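# Unplug the clipped cord from the power strip

## Task

Pull out the plug whose cord is held in the wire clip on the power strip. At the end the plug must sit clear of the wire clip, and neither gripper may be holding any other loose object.

## Robot and tools

Robot: two arms on a table, left_arm and right_arm, each with a two-finger parallel gripper and a wrist camera. The arm names do not match image sides. left_arm is on the +y side.

Frames. The scene frame has its origin at table-top height, midway between the nominal arm bases, with +z up and +x pointing out over the table. The real bases are slightly off nominal: left_arm at (-0.047, +0.351, +0.020) m and right_arm at (-0.007, -0.267, +0.028) m, each yawed only a little. Each arm reports its hand pose, velocities and targets in its own base frame. Fixed cameras and the table use the scene frame. Motion offsets run along the axes of that arm's current Hand target. A gripper's fingers point along its +z and open and close along its y. end_effector_position is the point between the finger pads, about 1 cm short of the tips. Reported poses can be off by a few centimetres, more at long reach.

The 14-number row is used by every motion call. It is one flat list covering both arms: left dx, dy, dz, rx, ry, rz, opening, then the same seven for right. All numbers are in [-1, 1]. The six pose numbers are an offset from that arm's Hand target as it stood when the action or move began, not an absolute pose. 1.0 means 0.6 m of translation or 180 degrees of rotation, and rx, ry, rz form a single rotation vector. Opening is absolute: +1 is fully open (0.094 m) and -1 is closed. Sending all six pose zeros re-commands the current Hand target. Sending 0 as an opening means half-open, so to leave a gripper alone, repeat its present opening. Each step, the commanded orientation is clipped to within 40 degrees of the measured one.

execute_actions(actions, cameras). actions is a list of actions. Each action is a table of up to 15 rows, one row per 1/30 s step, and a short table repeats its last row. Every row in an action is an offset from that action's start pose, so repeating an offset moves the arm further. An empty list returns state plus images, and the scene number and task.

move(target, speed, blend, opening_speed, grip_force, blocking, cameras). target is one 14-number row or a list of up to 15 rows. Every row is an offset from the same starting Hand targets, not chained from one row to the next. The gripper follows a straight line with no obstacle avoidance. speed is in m/s, from 0.002 to 2.9, default 0.25, and rotation runs at up to twice that in rad/s; give one value or one per target. blend is in metres and rounds corners in a list; 0 stops at each target. opening_speed is at least 0.2 per second on the -1..1 scale; use it to close gently. grip_force is newtons per pad, from 10 to 50 (full force), one value or one per arm. It persists until changed, and lower values close more slowly. blocking=false returns after about 0.5 s while the move continues. A move is capped at 10 s. Faster moves lag and stray more and hit harder.

wait(seconds 0 to 10, cameras) lets the scene run. stop(cameras) brakes a running move. zoom_image(camera, region [x0, y0, x1, y1] in pixels, at most 504 by 504) enlarges the latest image from cam_high, cam_low, cam_left_wrist or cam_right_wrist. Images come from cam_high, cam_left_wrist and cam_right_wrist, each 672x504. read_manual gives licence text only. finished_scene(scene) ends the scene for good. Call it only when the goal holds with the robot released, and make no further call in that reply.

Reading results. Each result gives end_effector_position (m) and end_effector_quat_wxyz per arm, the Hand target (the base for your next offsets), Joint positions (the last entry is the finger opening in metres), Joint torques, Joint velocities, and grip_measured on the -1..1 scale. grip_measured reads slightly wide when empty and a little narrower than a hard part when squeezed. Tool commands lists the present gripper commands. A move adds a move: line that ends in done, off_target, moving, held or fault, plus limits (paced means the pose was clipped; held means a check withheld steps). Friction can leave the gripper resting a few cm from its target. The next command, even all zeros, asks for the target again, or you can send the missing gap as an offset. MOTOR HOT warns that a motor is at 75 °C. An OVER-TEMPERATURE FAULT folds that arm away for the rest of the scene.

Typical order: look with an empty call, locate the plug and clip (zoom if needed), open the gripper, approach from above, close on the plug body, pull it straight out of the socket and away from the clip, set it down on the table, open, and retreat. Check that nothing extra is still grasped.

Avoid: letting the two arms, grippers or wrist cameras touch or grip each other. Also avoid fast or hard contact with the strip or table, pushing past a contact (back off by commanding past the gripper), dropping or flinging the plug, letting anything leave the table, strain on the wrist camera cables, paths near an arm's own base, and long stretched-out holds that heat motors. Loose objects may get nudged now and then.

Each tool is called after "Emit:" as name(argument=value, ...) on one line, values as JSON.

## Session

Emit:
execute_actions(actions=[])

Scene clock: 0.00 s.
left_arm: end_effector_position=(+0.2232, -0.0179, +0.3203) grip_measured=+1.000 end_effector_quat_wxyz=(+0.503, -0.002, +0.830, -0.241) | right_arm: end_effector_position=(+0.2195, +0.2334, +0.4678) grip_measured=+1.000 end_effector_quat_wxyz=(+0.593, +0.103, +0.733, +0.315)
Joint positions: left_arm=[0.629 0.741 1.076 -1.041 0.95 0.159 0.094] | right_arm=[1.278 1.105 1.463 -0.519 0.923 0.757 0.094]
Joint velocities: within noise
Joint torques (N m): no reading
Heat: left arm: 50 °C; right arm: 42 °C.
Hand target: left_arm +0.2212, -0.0204, +0.3217; +0.504, +0.001, +0.829, -0.244 | right_arm +0.2188, +0.2302, +0.4713; +0.595, +0.104, +0.732, +0.316
Tool commands: left_gripper/opening=+1.0 right_gripper/opening=+1.0

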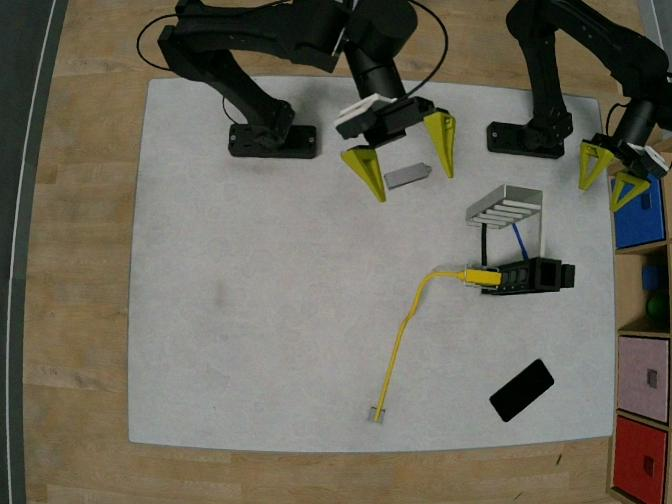

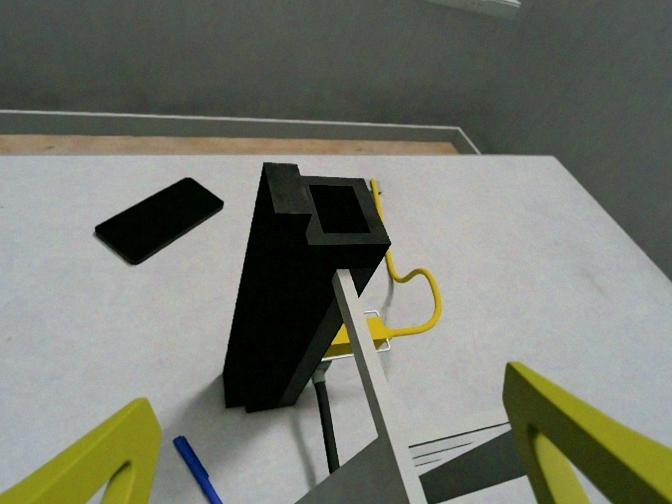

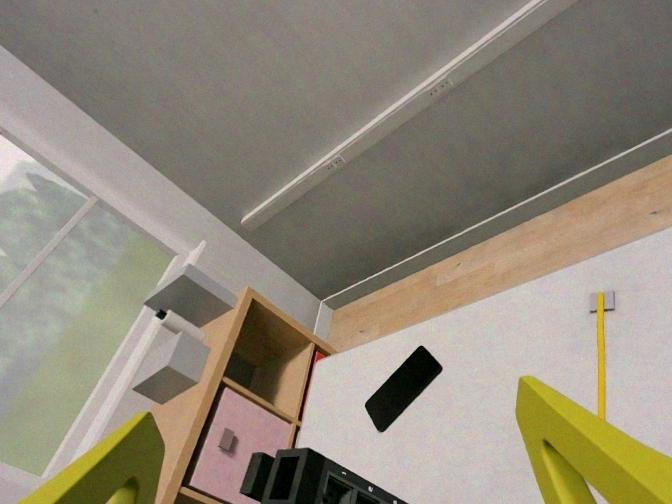

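Emit:
zoom_image(camera="cam_high", region=[400, 160, 610, 320])

Emit:
zoom_image(camera="cam_left_wrist", region=[160, 140, 520, 500])

Scaled by 2.400 from the camera's 672x504 image, which has a finer 960x720 frame.

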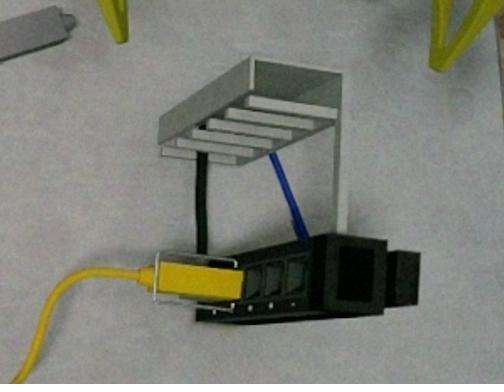

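Scaled by 1.400 from the camera's 672x504 image, which has a finer 960x720 frame.

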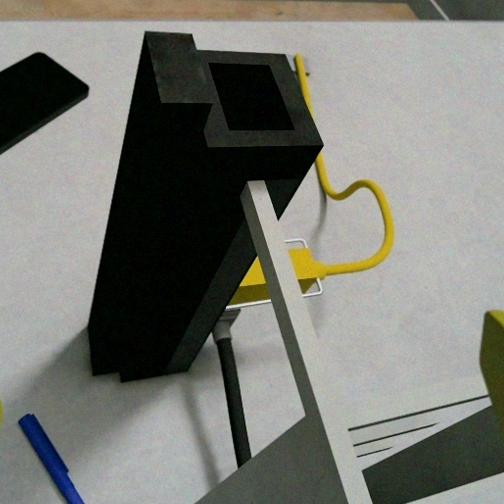

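Emit:
move(target=[0,0,0,0,0,0,1,0.273,-0.313,0.119,-0.3506,0.1907,-0.2595,1], speed=0.4, cameras=["all"])

Scene clock: 12.43 s.
left_arm: end_effector_position=(+0.2232, -0.0179, +0.3203) grip_measured=+1.000 end_effector_quat_wxyz=(+0.503, -0.002, +0.830, -0.241) | right_arm: end_effector_position=(+0.2780, +0.1938, +0.2150) grip_measured=+1.000 end_effector_quat_wxyz=(-0.400, +0.574, -0.587, -0.408)
Joint positions: left_arm=[0.629 0.741 1.076 -1.041 0.95 0.159 0.094] | right_arm=[0.085 1.546 1.161 -0.957 -1.206 -1.306 0.094]
Joint torques (N m): left_arm=[0.06 0.9 7.43 1.09 0.44 0.01] | right_arm=[0.02 -3.3 9.1 0.35 -0.64 -0.12]
Heat: left arm: 51 °C; right arm: 43 °C.
Hand target: left_arm +0.2212, -0.0204, +0.3217; +0.504, +0.001, +0.829, -0.244 | right_arm +0.2835, +0.1947, +0.2229; -0.407, +0.579, -0.579, -0.406
Off the commanded pose: left_arm 0.004 m, 0 deg | right_arm 0.010 m, 1 deg.
move: done

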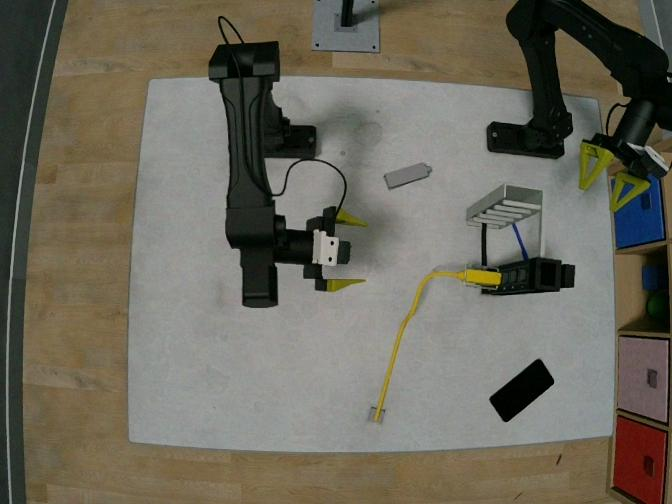

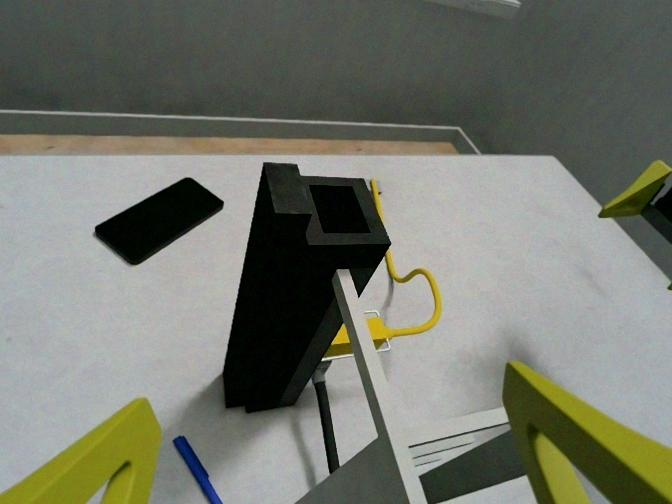

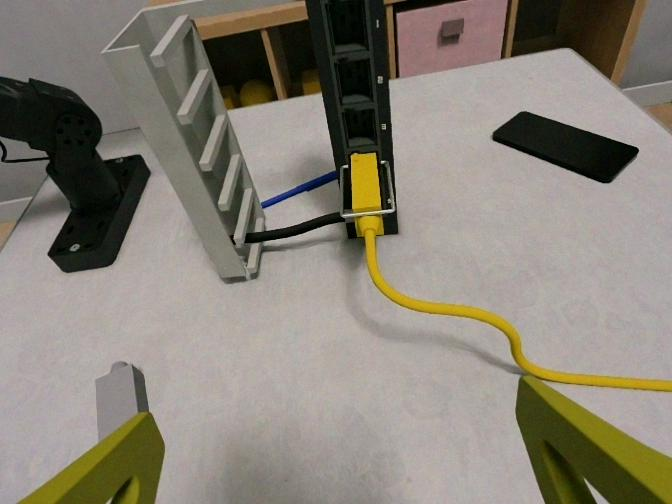

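Emit:
zoom_image(camera="cam_right_wrist", region=[270, 80, 450, 260])

Scaled by 2.800 from the camera's 672x504 image, which has a finer 960x720 frame.

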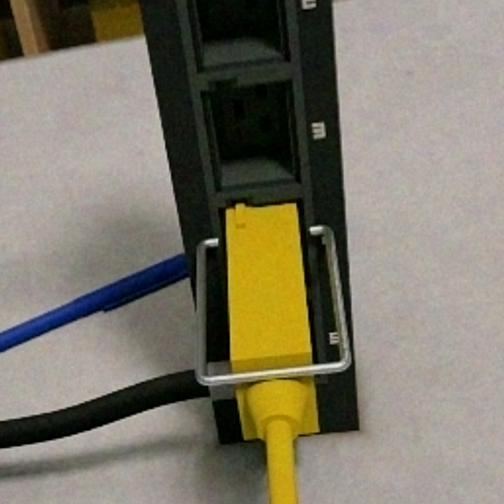

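Emit:
move(target=[0,0,0,0,0,0,1,0.0507,-0.075,0.2267,0,0,0,-1], speed=0.3, cameras=["cam_high","cam_right_wrist"])

Emit:
zoom_image(camera="cam_right_wrist", region=[220, 60, 520, 460])

Scene clock: 20.80 s.
left_arm: end_effector_position=(+0.2232, -0.0179, +0.3203) grip_measured=+1.000 end_effector_quat_wxyz=(+0.503, -0.002, +0.830, -0.241) | right_arm: end_effector_position=(+0.3350, +0.3118, +0.1533) grip_measured=-0.988 end_effector_quat_wxyz=(-0.415, +0.581, -0.575, -0.400)
Joint positions: left_arm=[0.629 0.741 1.076 -1.041 0.95 0.159 0.094] | right_arm=[0.4 1.817 1.108 -0.018 -1.04 -0.678 0.001]
Joint torques (N m): left_arm=[0.05 0.92 7.42 1.08 0.44 0.01] | right_arm=[0.7 -6.67 4.57 1.16 -0.37 0.07]
Heat: left arm: 51 °C; right arm: 44 °C.
Hand target: left_arm +0.2212, -0.0204, +0.3217; +0.504, +0.001, +0.829, -0.244 | right_arm +0.3286, +0.3123, +0.1480; -0.407, +0.578, -0.579, -0.406
Off the commanded pose: left_arm 0.004 m, 0 deg | right_arm 0.008 m, 1 deg.
move: done
Images, in order (width x height): cam_high 672x504, cam_right_wrist 672x504.

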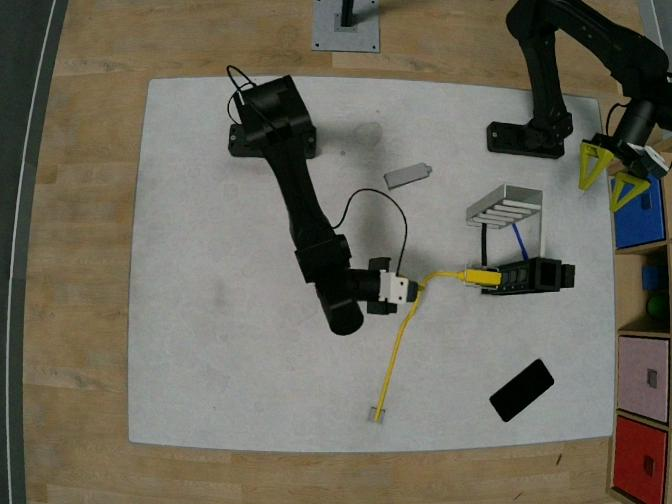

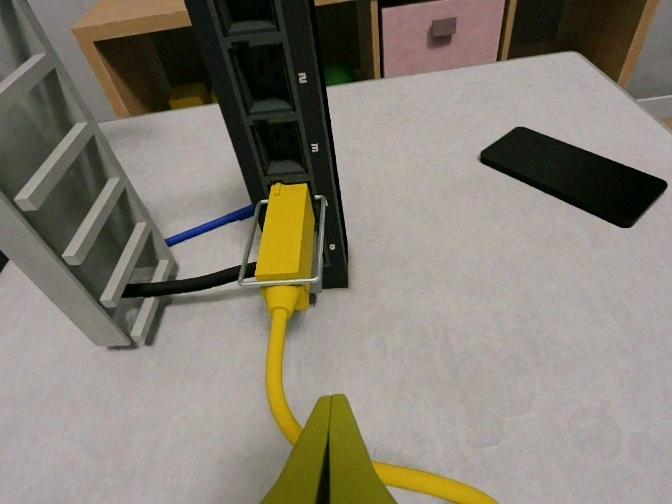

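Scaled by 1.260 from the camera's 672x504 image, which has a finer 960x720 frame.

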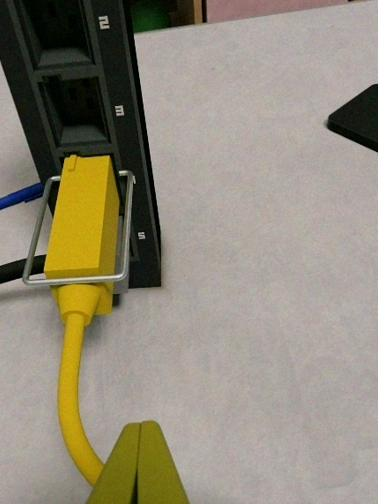

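Emit:
move(target=[0,0,0,0,0,0,1,0.148,0.0127,0.1735,0,0,0,-1], speed=0.2, cameras=["cam_high","cam_right_wrist","cam_left_wrist"])

Emit:
zoom_image(camera="cam_right_wrist", region=[200, 200, 460, 460])

Scene clock: 29.33 s.
left_arm: end_effector_position=(+0.2232, -0.0179, +0.3203) grip_measured=+1.000 end_effector_quat_wxyz=(+0.503, -0.002, +0.830, -0.241) | right_arm: end_effector_position=(+0.3261, +0.3805, +0.0455) grip_measured=-0.988 end_effector_quat_wxyz=(-0.425, +0.582, -0.563, -0.404)
Joint positions: left_arm=[0.629 0.741 1.076 -1.041 0.95 0.159 0.094] | right_arm=[0.57 2.173 1.031 0.6 -0.92 -0.489 0.001]
Joint torques (N m): left_arm=[0.09 0.94 7.43 1.08 0.44 0.02] | right_arm=[0.84 -6.15 4.27 1.21 -0.09 0.04]
Heat: left arm: 51 °C; right arm: 43 °C.
Hand target: left_arm +0.2212, -0.0204, +0.3217; +0.504, +0.001, +0.829, -0.244 | right_arm +0.3210, +0.3801, +0.0291; -0.406, +0.579, -0.579, -0.406
Off the commanded pose: left_arm 0.004 m, 0 deg | right_arm 0.017 m, 3 deg.
move: off_target (right_arm)

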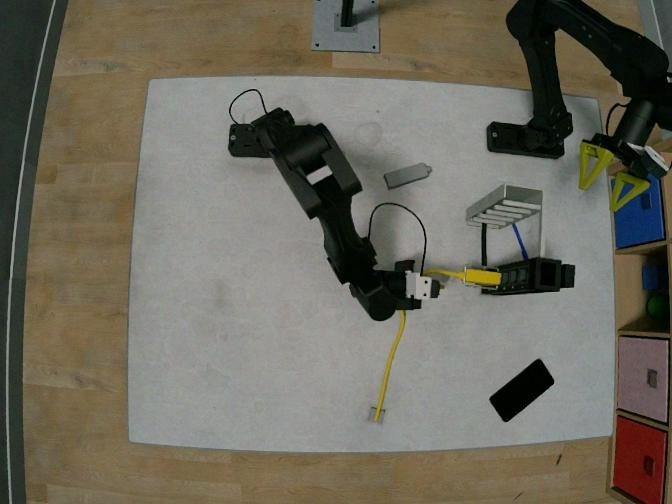

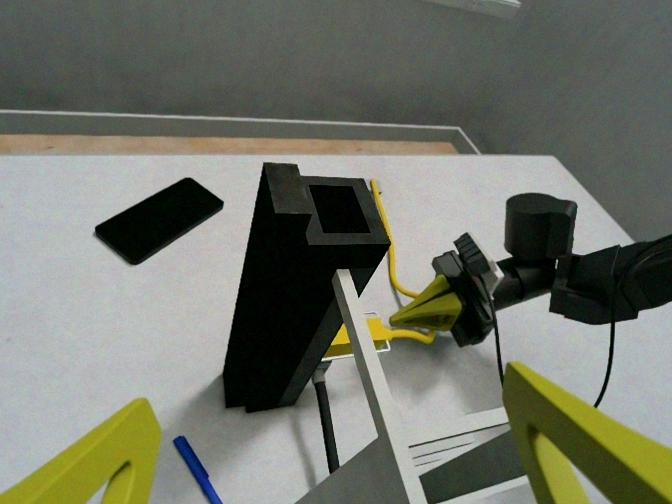

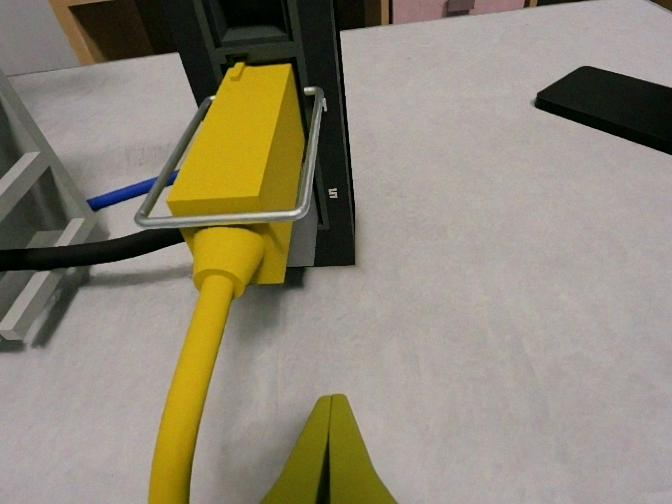

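Scaled by 1.938 from the camera's 672x504 image, which has a finer 960x720 frame.

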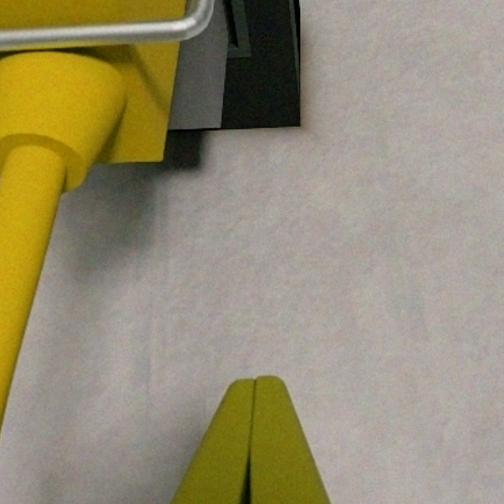

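Emit:
move(target=[0,0,0,0,0,0,1,-0.0143,0.014,0.0568,0,0,0,-1], speed=0.1, cameras=["cam_left_wrist","cam_right_wrist"])

Emit:
zoom_image(camera="cam_right_wrist", region=[200, 200, 460, 460])

Scene clock: 34.57 s.
left_arm: end_effector_position=(+0.2232, -0.0179, +0.3203) grip_measured=+1.000 end_effector_quat_wxyz=(+0.503, -0.002, +0.830, -0.241) | right_arm: end_effector_position=(+0.3213, +0.4066, +0.0371) grip_measured=-0.988 end_effector_quat_wxyz=(-0.427, +0.576, -0.575, -0.394)
Joint positions: left_arm=[0.629 0.741 1.076 -1.041 0.95 0.159 0.094] | right_arm=[0.641 2.214 1.057 0.656 -0.826 -0.424 0.001]
Joint torques (N m): left_arm=[0.05 0.94 7.38 1.08 0.44 0.01] | right_arm=[2.19 -5.93 6.43 1.18 -0.27 0.13]
Heat: left arm: 51 °C; right arm: 42 °C.
Hand target: left_arm +0.2212, -0.0204, +0.3217; +0.504, +0.001, +0.829, -0.244 | right_arm +0.3128, +0.4150, +0.0257; -0.407, +0.579, -0.579, -0.406
Off the commanded pose: left_arm 0.004 m, 0 deg | right_arm 0.017 m, 3 deg.
move: off_target (right_arm)
Images, in order (width x height): cam_left_wrist 672x504, cam_right_wrist 672x504.

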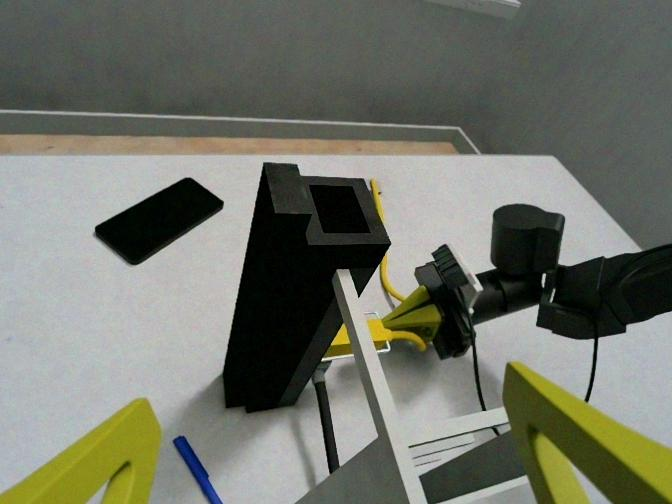

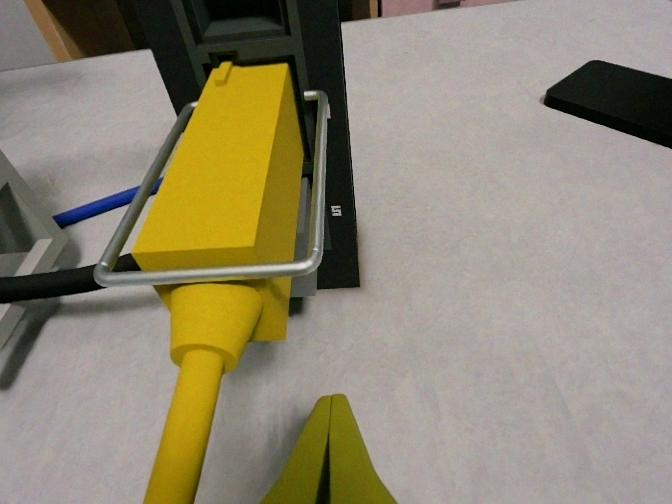

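Scaled by 1.938 from the camera's 672x504 image, which has a finer 960x720 frame.

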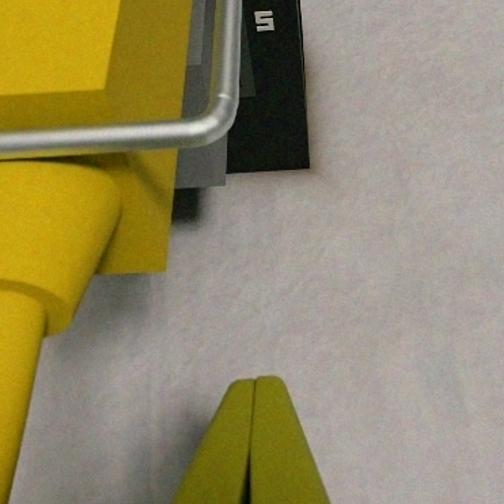

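Emit:
move(target=[0,0,0,0,0,0,1,-0.018,0.0067,0.035,0,0,0,-1], speed=0.1, cameras=["cam_left_wrist","cam_right_wrist"])

Emit:
zoom_image(camera="cam_right_wrist", region=[200, 200, 460, 460])

Scene clock: 36.90 s.
left_arm: end_effector_position=(+0.2232, -0.0179, +0.3203) grip_measured=+1.000 end_effector_quat_wxyz=(+0.503, -0.002, +0.830, -0.241) | right_arm: end_effector_position=(+0.3190, +0.4264, +0.0373) grip_measured=-0.988 end_effector_quat_wxyz=(-0.427, +0.574, -0.579, -0.392)
Joint positions: left_arm=[0.629 0.741 1.076 -1.041 0.95 0.159 0.094] | right_arm=[0.687 2.237 1.101 0.656 -0.778 -0.389 0.001]
Joint torques (N m): left_arm=[0.05 0.94 7.39 1.09 0.43 0.02] | right_arm=[2.78 -6.27 7.32 1.15 -0.24 0.21]
Heat: left arm: 51 °C; right arm: 43 °C.
Hand target: left_arm +0.2212, -0.0204, +0.3217; +0.504, +0.001, +0.829, -0.244 | right_arm +0.3086, +0.4385, +0.0286; -0.406, +0.579, -0.579, -0.406
Off the commanded pose: left_arm 0.004 m, 0 deg | right_arm 0.018 m, 3 deg.
move: off_target (right_arm)
Images, in order (width x height): cam_left_wrist 672x504, cam_right_wrist 672x504.

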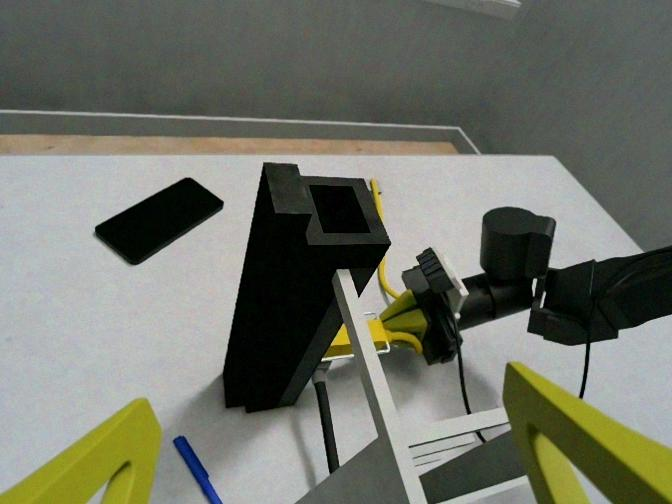

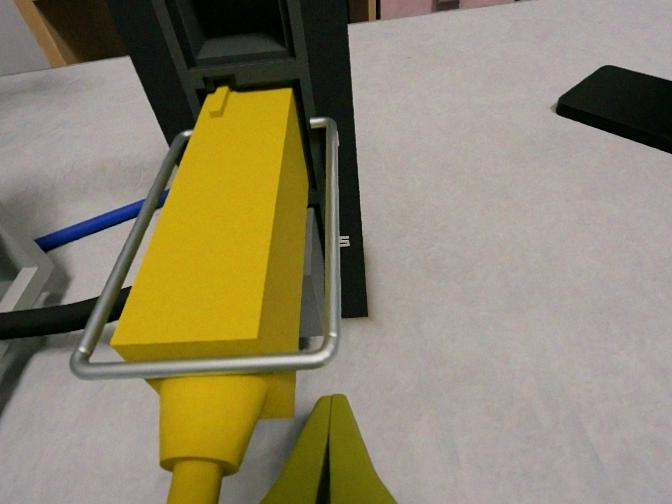

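Scaled by 1.938 from the camera's 672x504 image, which has a finer 960x720 frame.

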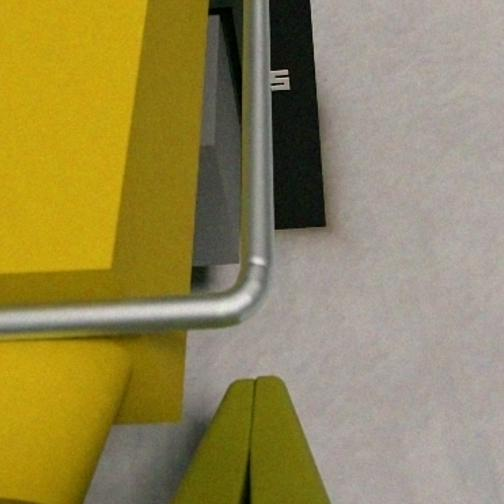

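Emit:
move(target=[0,0,0,0,0,0,1,-0.0847,0.002,-0.0227,0,0,0,-1], speed=0.08, cameras=["cam_left_wrist","cam_right_wrist"])

Scene clock: 40.40 s.
left_arm: end_effector_position=(+0.2232, -0.0179, +0.3203) grip_measured=+1.000 end_effector_quat_wxyz=(+0.503, -0.002, +0.830, -0.241) | right_arm: end_effector_position=(+0.3187, +0.4286, +0.0609) grip_measured=-0.988 end_effector_quat_wxyz=(-0.410, +0.571, -0.595, -0.390)
Joint positions: left_arm=[0.629 0.741 1.076 -1.041 0.95 0.159 0.094] | right_arm=[0.695 2.156 1.134 0.501 -0.761 -0.38 0.001]
Joint torques (N m): left_arm=[0.03 0.88 7.41 1.08 0.44 0.01] | right_arm=[2.99 -10.22 7.86 1.03 -0.42 0.14]
Heat: left arm: 51 °C; right arm: 43 °C.
Hand target: left_arm +0.2212, -0.0204, +0.3217; +0.504, +0.001, +0.829, -0.244 | right_arm +0.3074, +0.4429, +0.0809; -0.406, +0.579, -0.579, -0.406
Off the commanded pose: left_arm 0.004 m, 0 deg | right_arm 0.027 m, 3 deg.
move: off_target (right_arm)
Images, in order (width x height): cam_left_wrist 672x504, cam_right_wrist 672x504.

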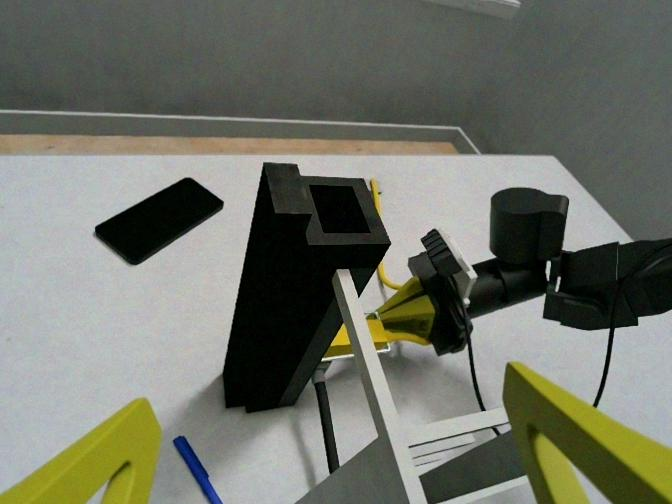

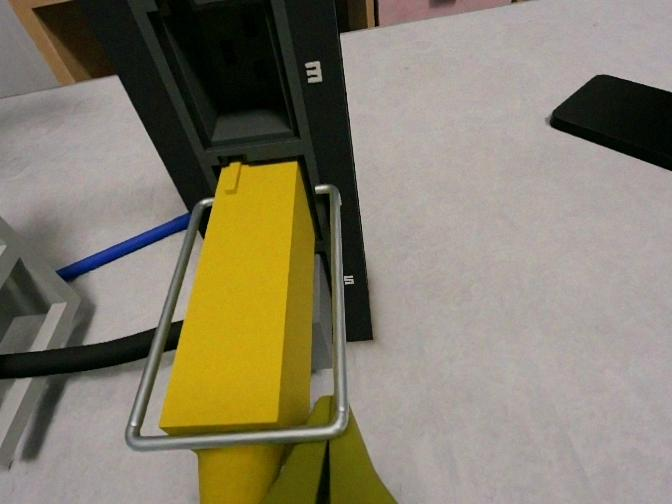

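Emit:
move(target=[0,0,0,0,0,0,1,-0.0695,0.002,-0.0038,0,0,0,-1], speed=0.06, cameras=["cam_left_wrist","cam_right_wrist"])

Scene clock: 44.73 s.
left_arm: end_effector_position=(+0.2232, -0.0179, +0.3203) grip_measured=+1.000 end_effector_quat_wxyz=(+0.503, -0.002, +0.830, -0.241) | right_arm: end_effector_position=(+0.3181, +0.4282, +0.0674) grip_measured=-0.988 end_effector_quat_wxyz=(+0.375, -0.566, +0.630, +0.376)
Joint positions: left_arm=[0.629 0.741 1.076 -1.041 0.95 0.159 0.094] | right_arm=[0.708 2.108 1.185 0.31 -0.711 -0.375 0.001]
Joint torques (N m): left_arm=[0.01 0.91 7.45 1.09 0.42 0.02] | right_arm=[3.89 -12.22 9.68 1.54 -0.86 0.18]
Heat: left arm: 51 °C; right arm: 44 °C.
Hand target: left_arm +0.2212, -0.0204, +0.3217; +0.504, +0.001, +0.829, -0.244 | right_arm +0.3062, +0.4549, +0.1210; +0.406, -0.579, +0.579, +0.406
Off the commanded pose: left_arm 0.004 m, 0 deg | right_arm 0.061 m, 8 deg.
move: off_target (right_arm)
Images, in order (width x height): cam_left_wrist 672x504, cam_right_wrist 672x504.

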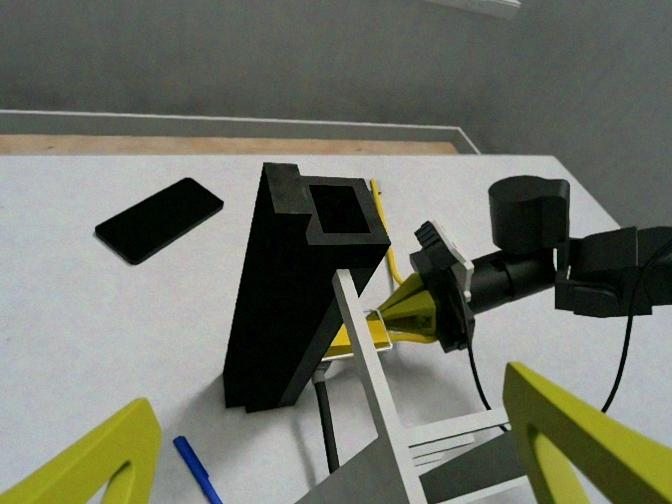

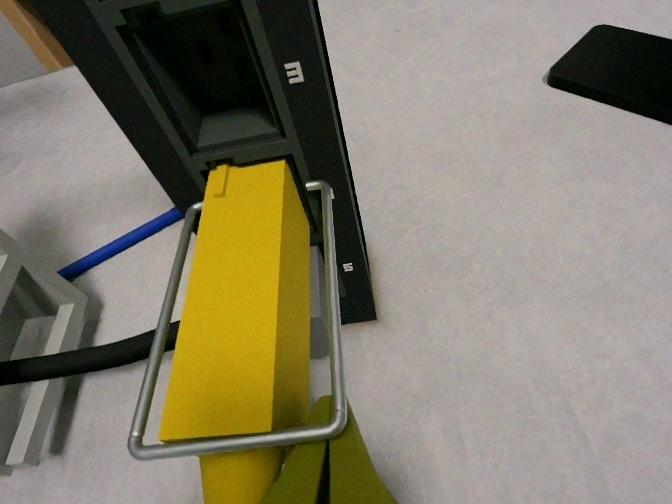

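Emit:
zoom_image(camera="cam_left_wrist", region=[320, 240, 460, 380])

Emit:
zoom_image(camera="cam_right_wrist", region=[110, 130, 410, 504])

Scaled by 3.600 from the camera's 672x504 image, which has a finer 960x720 frame.

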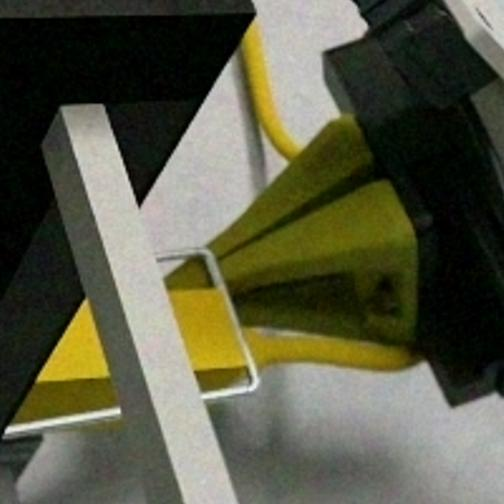

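Scaled by 1.348 from the camera's 672x504 image, which has a finer 960x720 frame.

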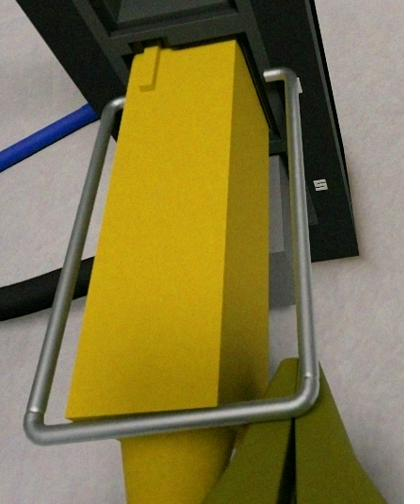

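Emit:
move(target=[0,0,0,0,0,0,1,-0.0027,-0.0117,-0.0417,0,0,0,-1], speed=0.06, cameras=["cam_left_wrist","cam_right_wrist"])

Emit:
zoom_image(camera="cam_right_wrist", region=[110, 130, 410, 504])

Scene clock: 52.87 s.
left_arm: end_effector_position=(+0.2232, -0.0179, +0.3203) grip_measured=+1.000 end_effector_quat_wxyz=(+0.503, -0.002, +0.830, -0.241) | right_arm: end_effector_position=(+0.3146, +0.4266, +0.0944) grip_measured=-0.988 end_effector_quat_wxyz=(-0.385, +0.569, -0.612, -0.391)
Joint positions: left_arm=[0.629 0.741 1.076 -1.041 0.95 0.159 0.094] | right_arm=[0.698 2.052 1.185 0.288 -0.756 -0.377 0.001]
Joint torques (N m): left_arm=[0.03 0.91 7.41 1.09 0.44 0.01] | right_arm=[-0.18 -11.29 8.51 1.22 -0.75 -0.1]
Heat: left arm: 51 °C; right arm: 45 °C.
Hand target: left_arm +0.2212, -0.0204, +0.3217; +0.504, +0.001, +0.829, -0.244 | right_arm +0.3133, +0.4319, +0.1312; -0.407, +0.579, -0.579, -0.406
Off the commanded pose: left_arm 0.004 m, 0 deg | right_arm 0.037 m, 5 deg.
move: off_target (right_arm)
Images, in order (width x height): cam_left_wrist 672x504, cam_right_wrist 672x504.

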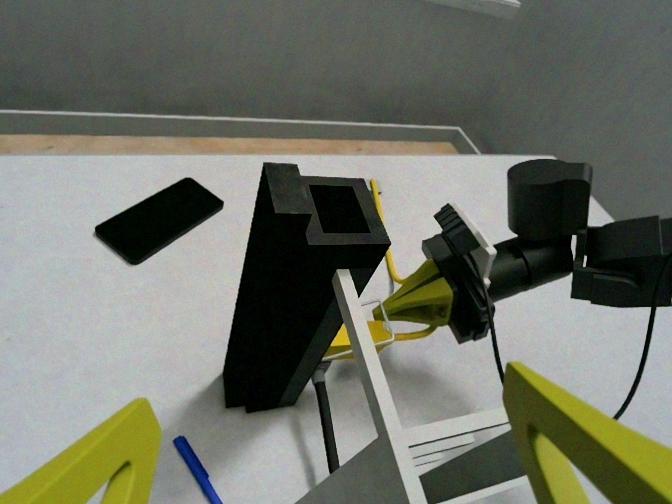

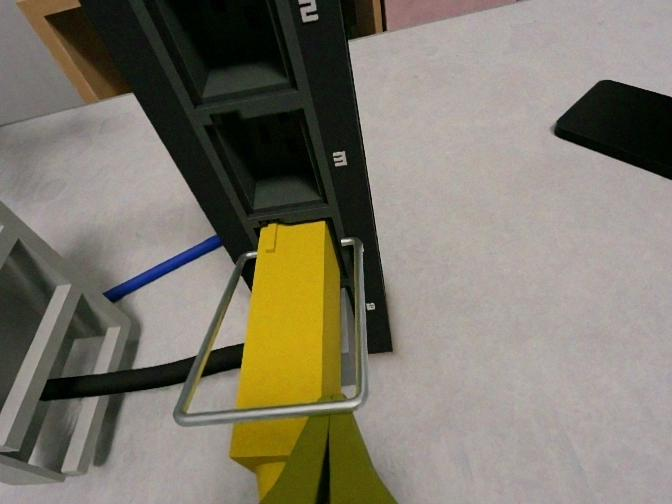

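Scaled by 1.348 from the camera's 672x504 image, which has a finer 960x720 frame.

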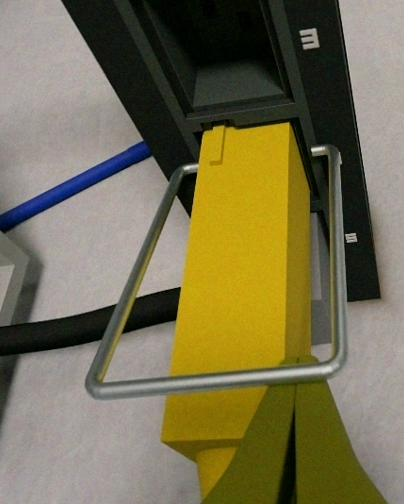

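Emit:
move(target=[0,0,0,0,0,0,1,-0.0635,-0.004,0.009,0,0,0,-1], speed=0.06, cameras=["cam_left_wrist","cam_right_wrist"])

Scene clock: 55.00 s.
left_arm: end_effector_position=(+0.2232, -0.0179, +0.3203) grip_measured=+1.000 end_effector_quat_wxyz=(+0.503, -0.002, +0.830, -0.241) | right_arm: end_effector_position=(+0.3165, +0.4424, +0.1296) grip_measured=-0.988 end_effector_quat_wxyz=(-0.385, +0.576, -0.601, -0.398)
Joint positions: left_arm=[0.629 0.741 1.076 -1.041 0.95 0.159 0.094] | right_arm=[0.716 2.031 1.303 0.163 -0.766 -0.376 0.001]
Joint torques (N m): left_arm=[0.02 0.94 7.39 1.08 0.43 0.01] | right_arm=[0.88 -11.04 9.55 1.24 -0.38 0.09]
Heat: left arm: 51 °C; right arm: 46 °C.
Hand target: left_arm +0.2212, -0.0204, +0.3217; +0.504, +0.001, +0.829, -0.244 | right_arm +0.3156, +0.4500, +0.1651; -0.407, +0.579, -0.579, -0.406
Off the commanded pose: left_arm 0.004 m, 0 deg | right_arm 0.036 m, 4 deg.
move: off_target (right_arm)
Images, in order (width x height): cam_left_wrist 672x504, cam_right_wrist 672x504.

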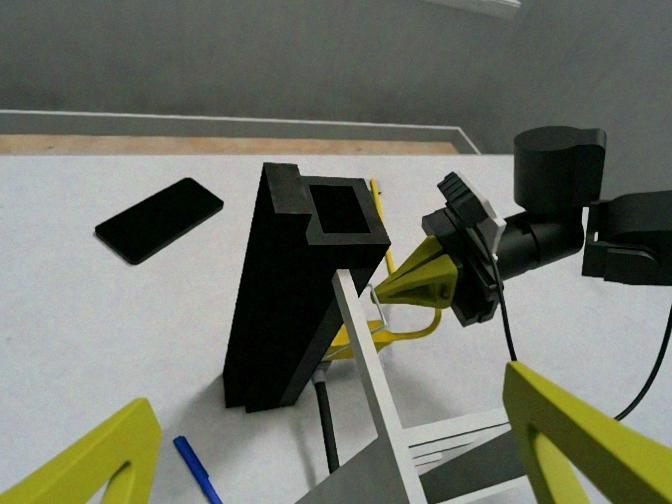

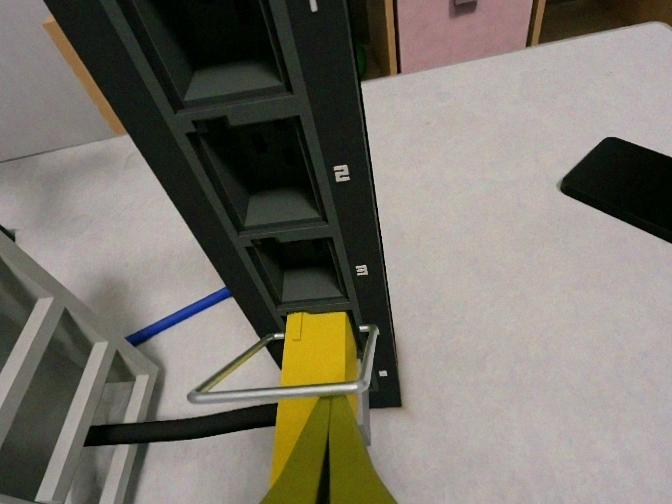

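Emit:
move(target=[[0,0,0,0,0,0,1,-0.0483,0,0.0357,0,0,0,-1],[0,0,0,0,0,0,1,-0.068,0,0.0905,0,0,0,-1]], speed=0.06, blend=[0.015,0], cameras=["cam_left_wrist","cam_right_wrist"])

Scene clock: 57.37 s.
left_arm: end_effector_position=(+0.2232, -0.0179, +0.3203) grip_measured=+1.000 end_effector_quat_wxyz=(+0.503, -0.002, +0.830, -0.241) | right_arm: end_effector_position=(+0.3149, +0.4948, +0.1877) grip_measured=-0.988 end_effector_quat_wxyz=(-0.398, +0.577, -0.586, -0.407)
Joint positions: left_arm=[0.629 0.741 1.076 -1.041 0.95 0.159 0.094] | right_arm=[0.799 2.077 1.573 0.019 -0.714 -0.312 0.001]
Joint torques (N m): left_arm=[0.02 0.91 7.42 1.09 0.42 0.01] | right_arm=[2.92 -5.44 10.67 1.63 0.1 0.08]
Heat: left arm: 51 °C; right arm: 46 °C.
Hand target: left_arm +0.2212, -0.0204, +0.3217; +0.504, +0.001, +0.829, -0.244 | right_arm +0.3157, +0.5149, +0.1851; -0.407, +0.579, -0.579, -0.406
Off the commanded pose: left_arm 0.004 m, 0 deg | right_arm 0.020 m, 1 deg.
move: off_target (right_arm)
Images, in order (width x height): cam_left_wrist 672x504, cam_right_wrist 672x504.

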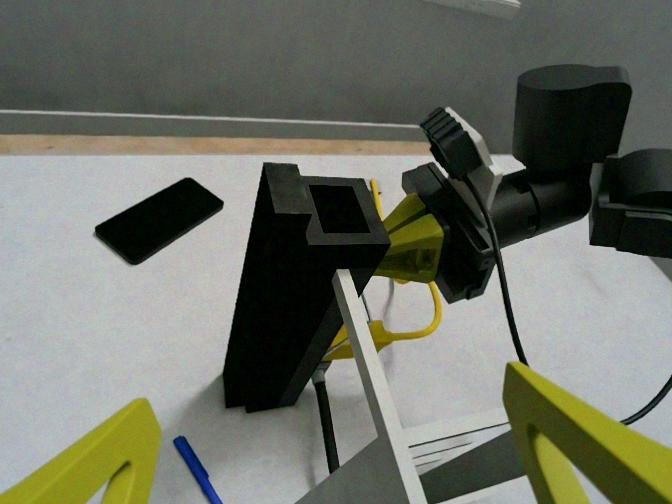

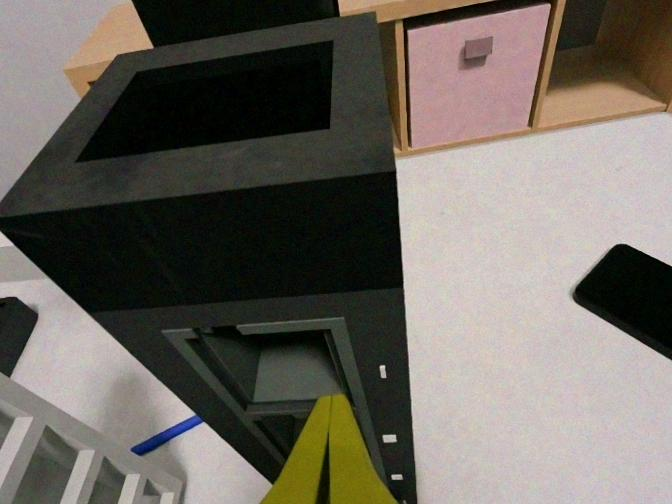

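Emit:
move(target=[0,0,0,0,0,0,1,0,0.02,-0.2,0,0,0,-1], speed=0.12, cameras=["cam_high","cam_left_wrist","cam_right_wrist"])

Scene clock: 59.43 s.
left_arm: end_effector_position=(+0.2232, -0.0179, +0.3203) grip_measured=+1.000 end_effector_quat_wxyz=(+0.503, -0.002, +0.830, -0.241) | right_arm: end_effector_position=(+0.3120, +0.4086, +0.2208) grip_measured=-0.988 end_effector_quat_wxyz=(-0.408, +0.574, -0.585, -0.402)
Joint positions: left_arm=[0.629 0.741 1.076 -1.041 0.95 0.159 0.094] | right_arm=[0.656 1.818 1.354 -0.068 -0.825 -0.406 0.001]
Joint torques (N m): left_arm=[0.01 0.92 7.41 1.08 0.43 0.01] | right_arm=[-0.39 -9.44 5.01 1.18 -0.41 -0.1]
Heat: left arm: 50 °C; right arm: 45 °C.
Hand target: left_arm +0.2212, -0.0204, +0.3217; +0.504, +0.001, +0.829, -0.244 | right_arm +0.3036, +0.4021, +0.2259; -0.407, +0.579, -0.579, -0.406
Off the commanded pose: left_arm 0.004 m, 0 deg | right_arm 0.012 m, 1 deg.
move: off_target (right_arm)

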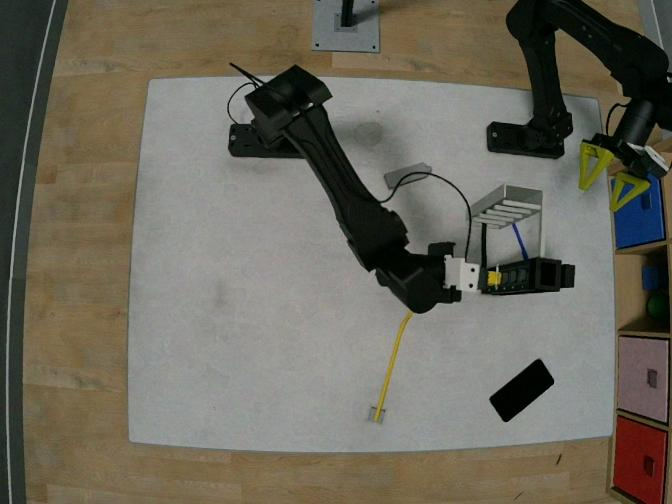

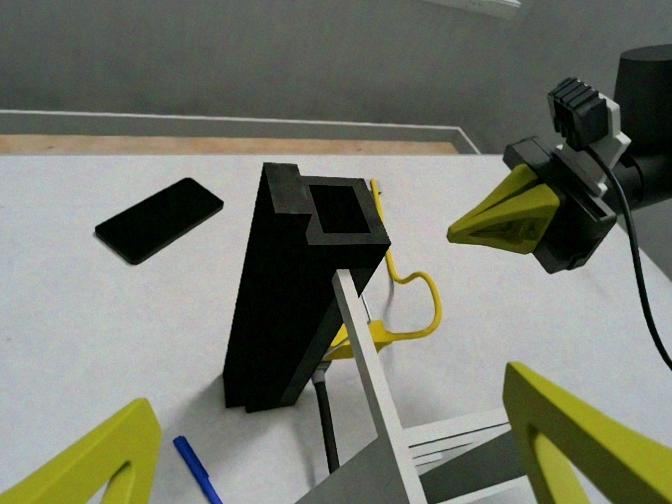

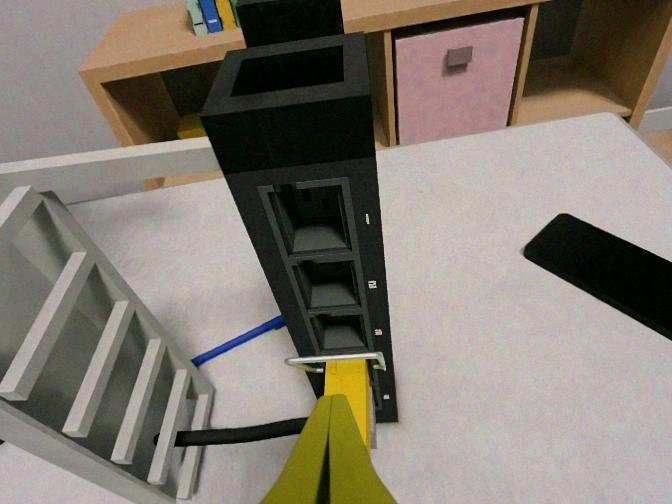

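Emit:
move(target=[0,0,0,0,0,0,1,0.2267,0.026,0.0395,0,0,0,0.3], speed=0.2, cameras=["cam_left_wrist","cam_right_wrist"])

Scene clock: 62.93 s.
left_arm: end_effector_position=(+0.2232, -0.0179, +0.3203) grip_measured=+1.000 end_effector_quat_wxyz=(+0.503, -0.002, +0.830, -0.241) | right_arm: end_effector_position=(+0.2913, +0.3822, +0.0981) grip_measured=+0.298 end_effector_quat_wxyz=(-0.416, +0.580, -0.576, -0.399)
Joint positions: left_arm=[0.629 0.741 1.076 -1.041 0.95 0.159 0.094] | right_arm=[0.632 1.929 0.941 0.455 -0.848 -0.441 0.061]
Joint torques (N m): left_arm=[0.03 0.92 7.42 1.09 0.43 0.01] | right_arm=[-0.75 -5.87 4.4 1.45 -0.44 0.01]
Heat: left arm: 50 °C; right arm: 45 °C.
Hand target: left_arm +0.2212, -0.0204, +0.3217; +0.504, +0.001, +0.829, -0.244 | right_arm +0.2881, +0.3781, +0.0898; -0.407, +0.578, -0.579, -0.406
Off the commanded pose: left_arm 0.004 m, 0 deg | right_arm 0.010 m, 1 deg.
move: done
Images, in order (width x height): cam_left_wrist 672x504, cam_right_wrist 672x504.

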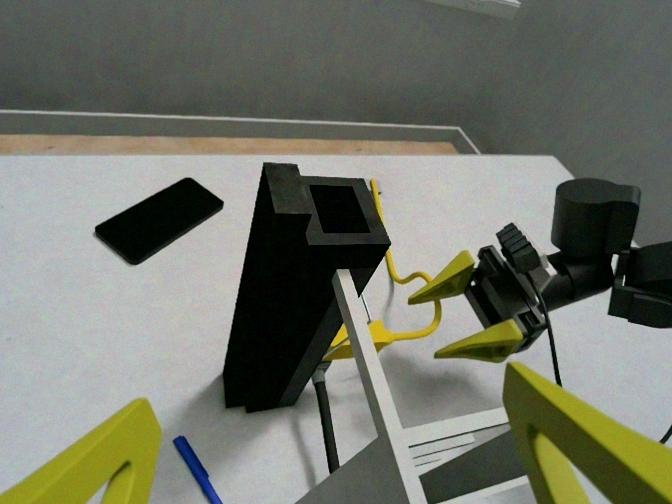

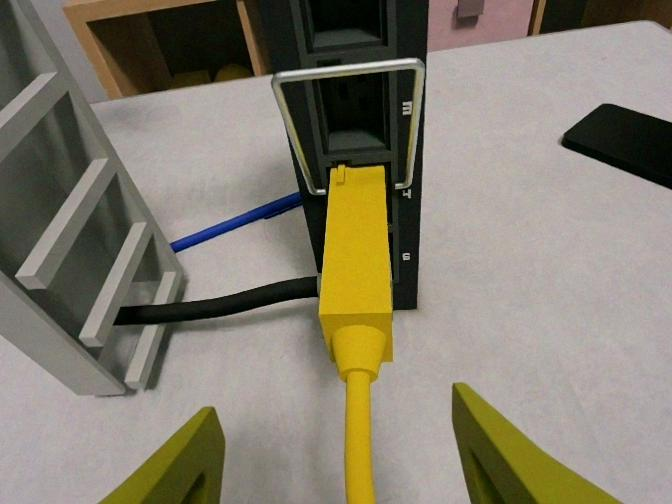

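Emit:
move(target=[0,0,0,0,0,0,1,0.0345,-0.0073,0.154,0,0,0,0.3], speed=0.12, cameras=["cam_left_wrist","cam_right_wrist"])

Scene clock: 65.53 s.
left_arm: end_effector_position=(+0.2232, -0.0179, +0.3203) grip_measured=+1.000 end_effector_quat_wxyz=(+0.503, -0.002, +0.830, -0.241) | right_arm: end_effector_position=(+0.2929, +0.4418, +0.0342) grip_measured=+0.298 end_effector_quat_wxyz=(-0.397, +0.574, -0.594, -0.400)
Joint positions: left_arm=[0.629 0.741 1.076 -1.041 0.95 0.159 0.094] | right_arm=[0.753 2.214 1.089 0.612 -0.735 -0.341 0.061]
Joint torques (N m): left_arm=[0.02 0.94 7.42 1.08 0.43 0.01] | right_arm=[2.32 -6.32 8.58 1.57 -0.15 0.08]
Heat: left arm: 50 °C; right arm: 44 °C.
Hand target: left_arm +0.2212, -0.0204, +0.3217; +0.504, +0.001, +0.829, -0.244 | right_arm +0.2925, +0.4581, +0.0390; -0.407, +0.579, -0.579, -0.406
Off the commanded pose: left_arm 0.004 m, 0 deg | right_arm 0.017 m, 2 deg.
move: off_target (right_arm)
Images, in order (width x height): cam_left_wrist 672x504, cam_right_wrist 672x504.

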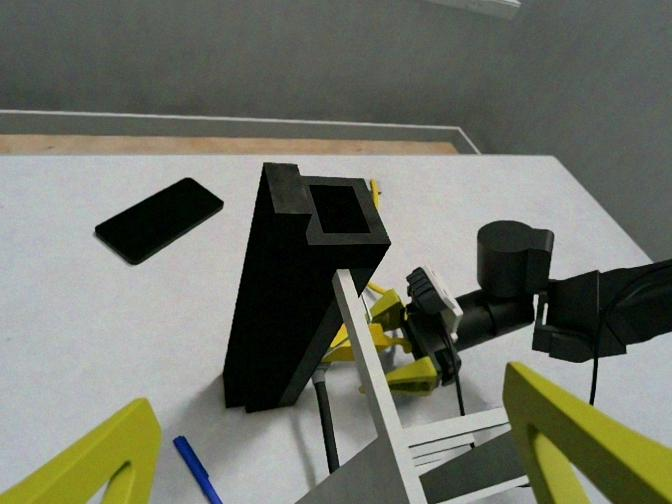

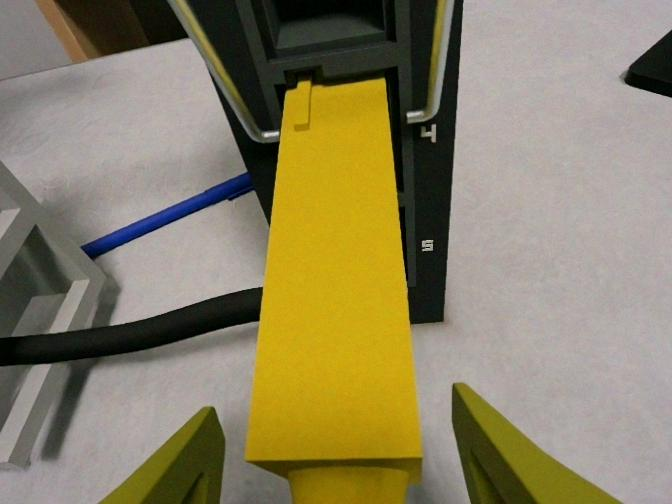

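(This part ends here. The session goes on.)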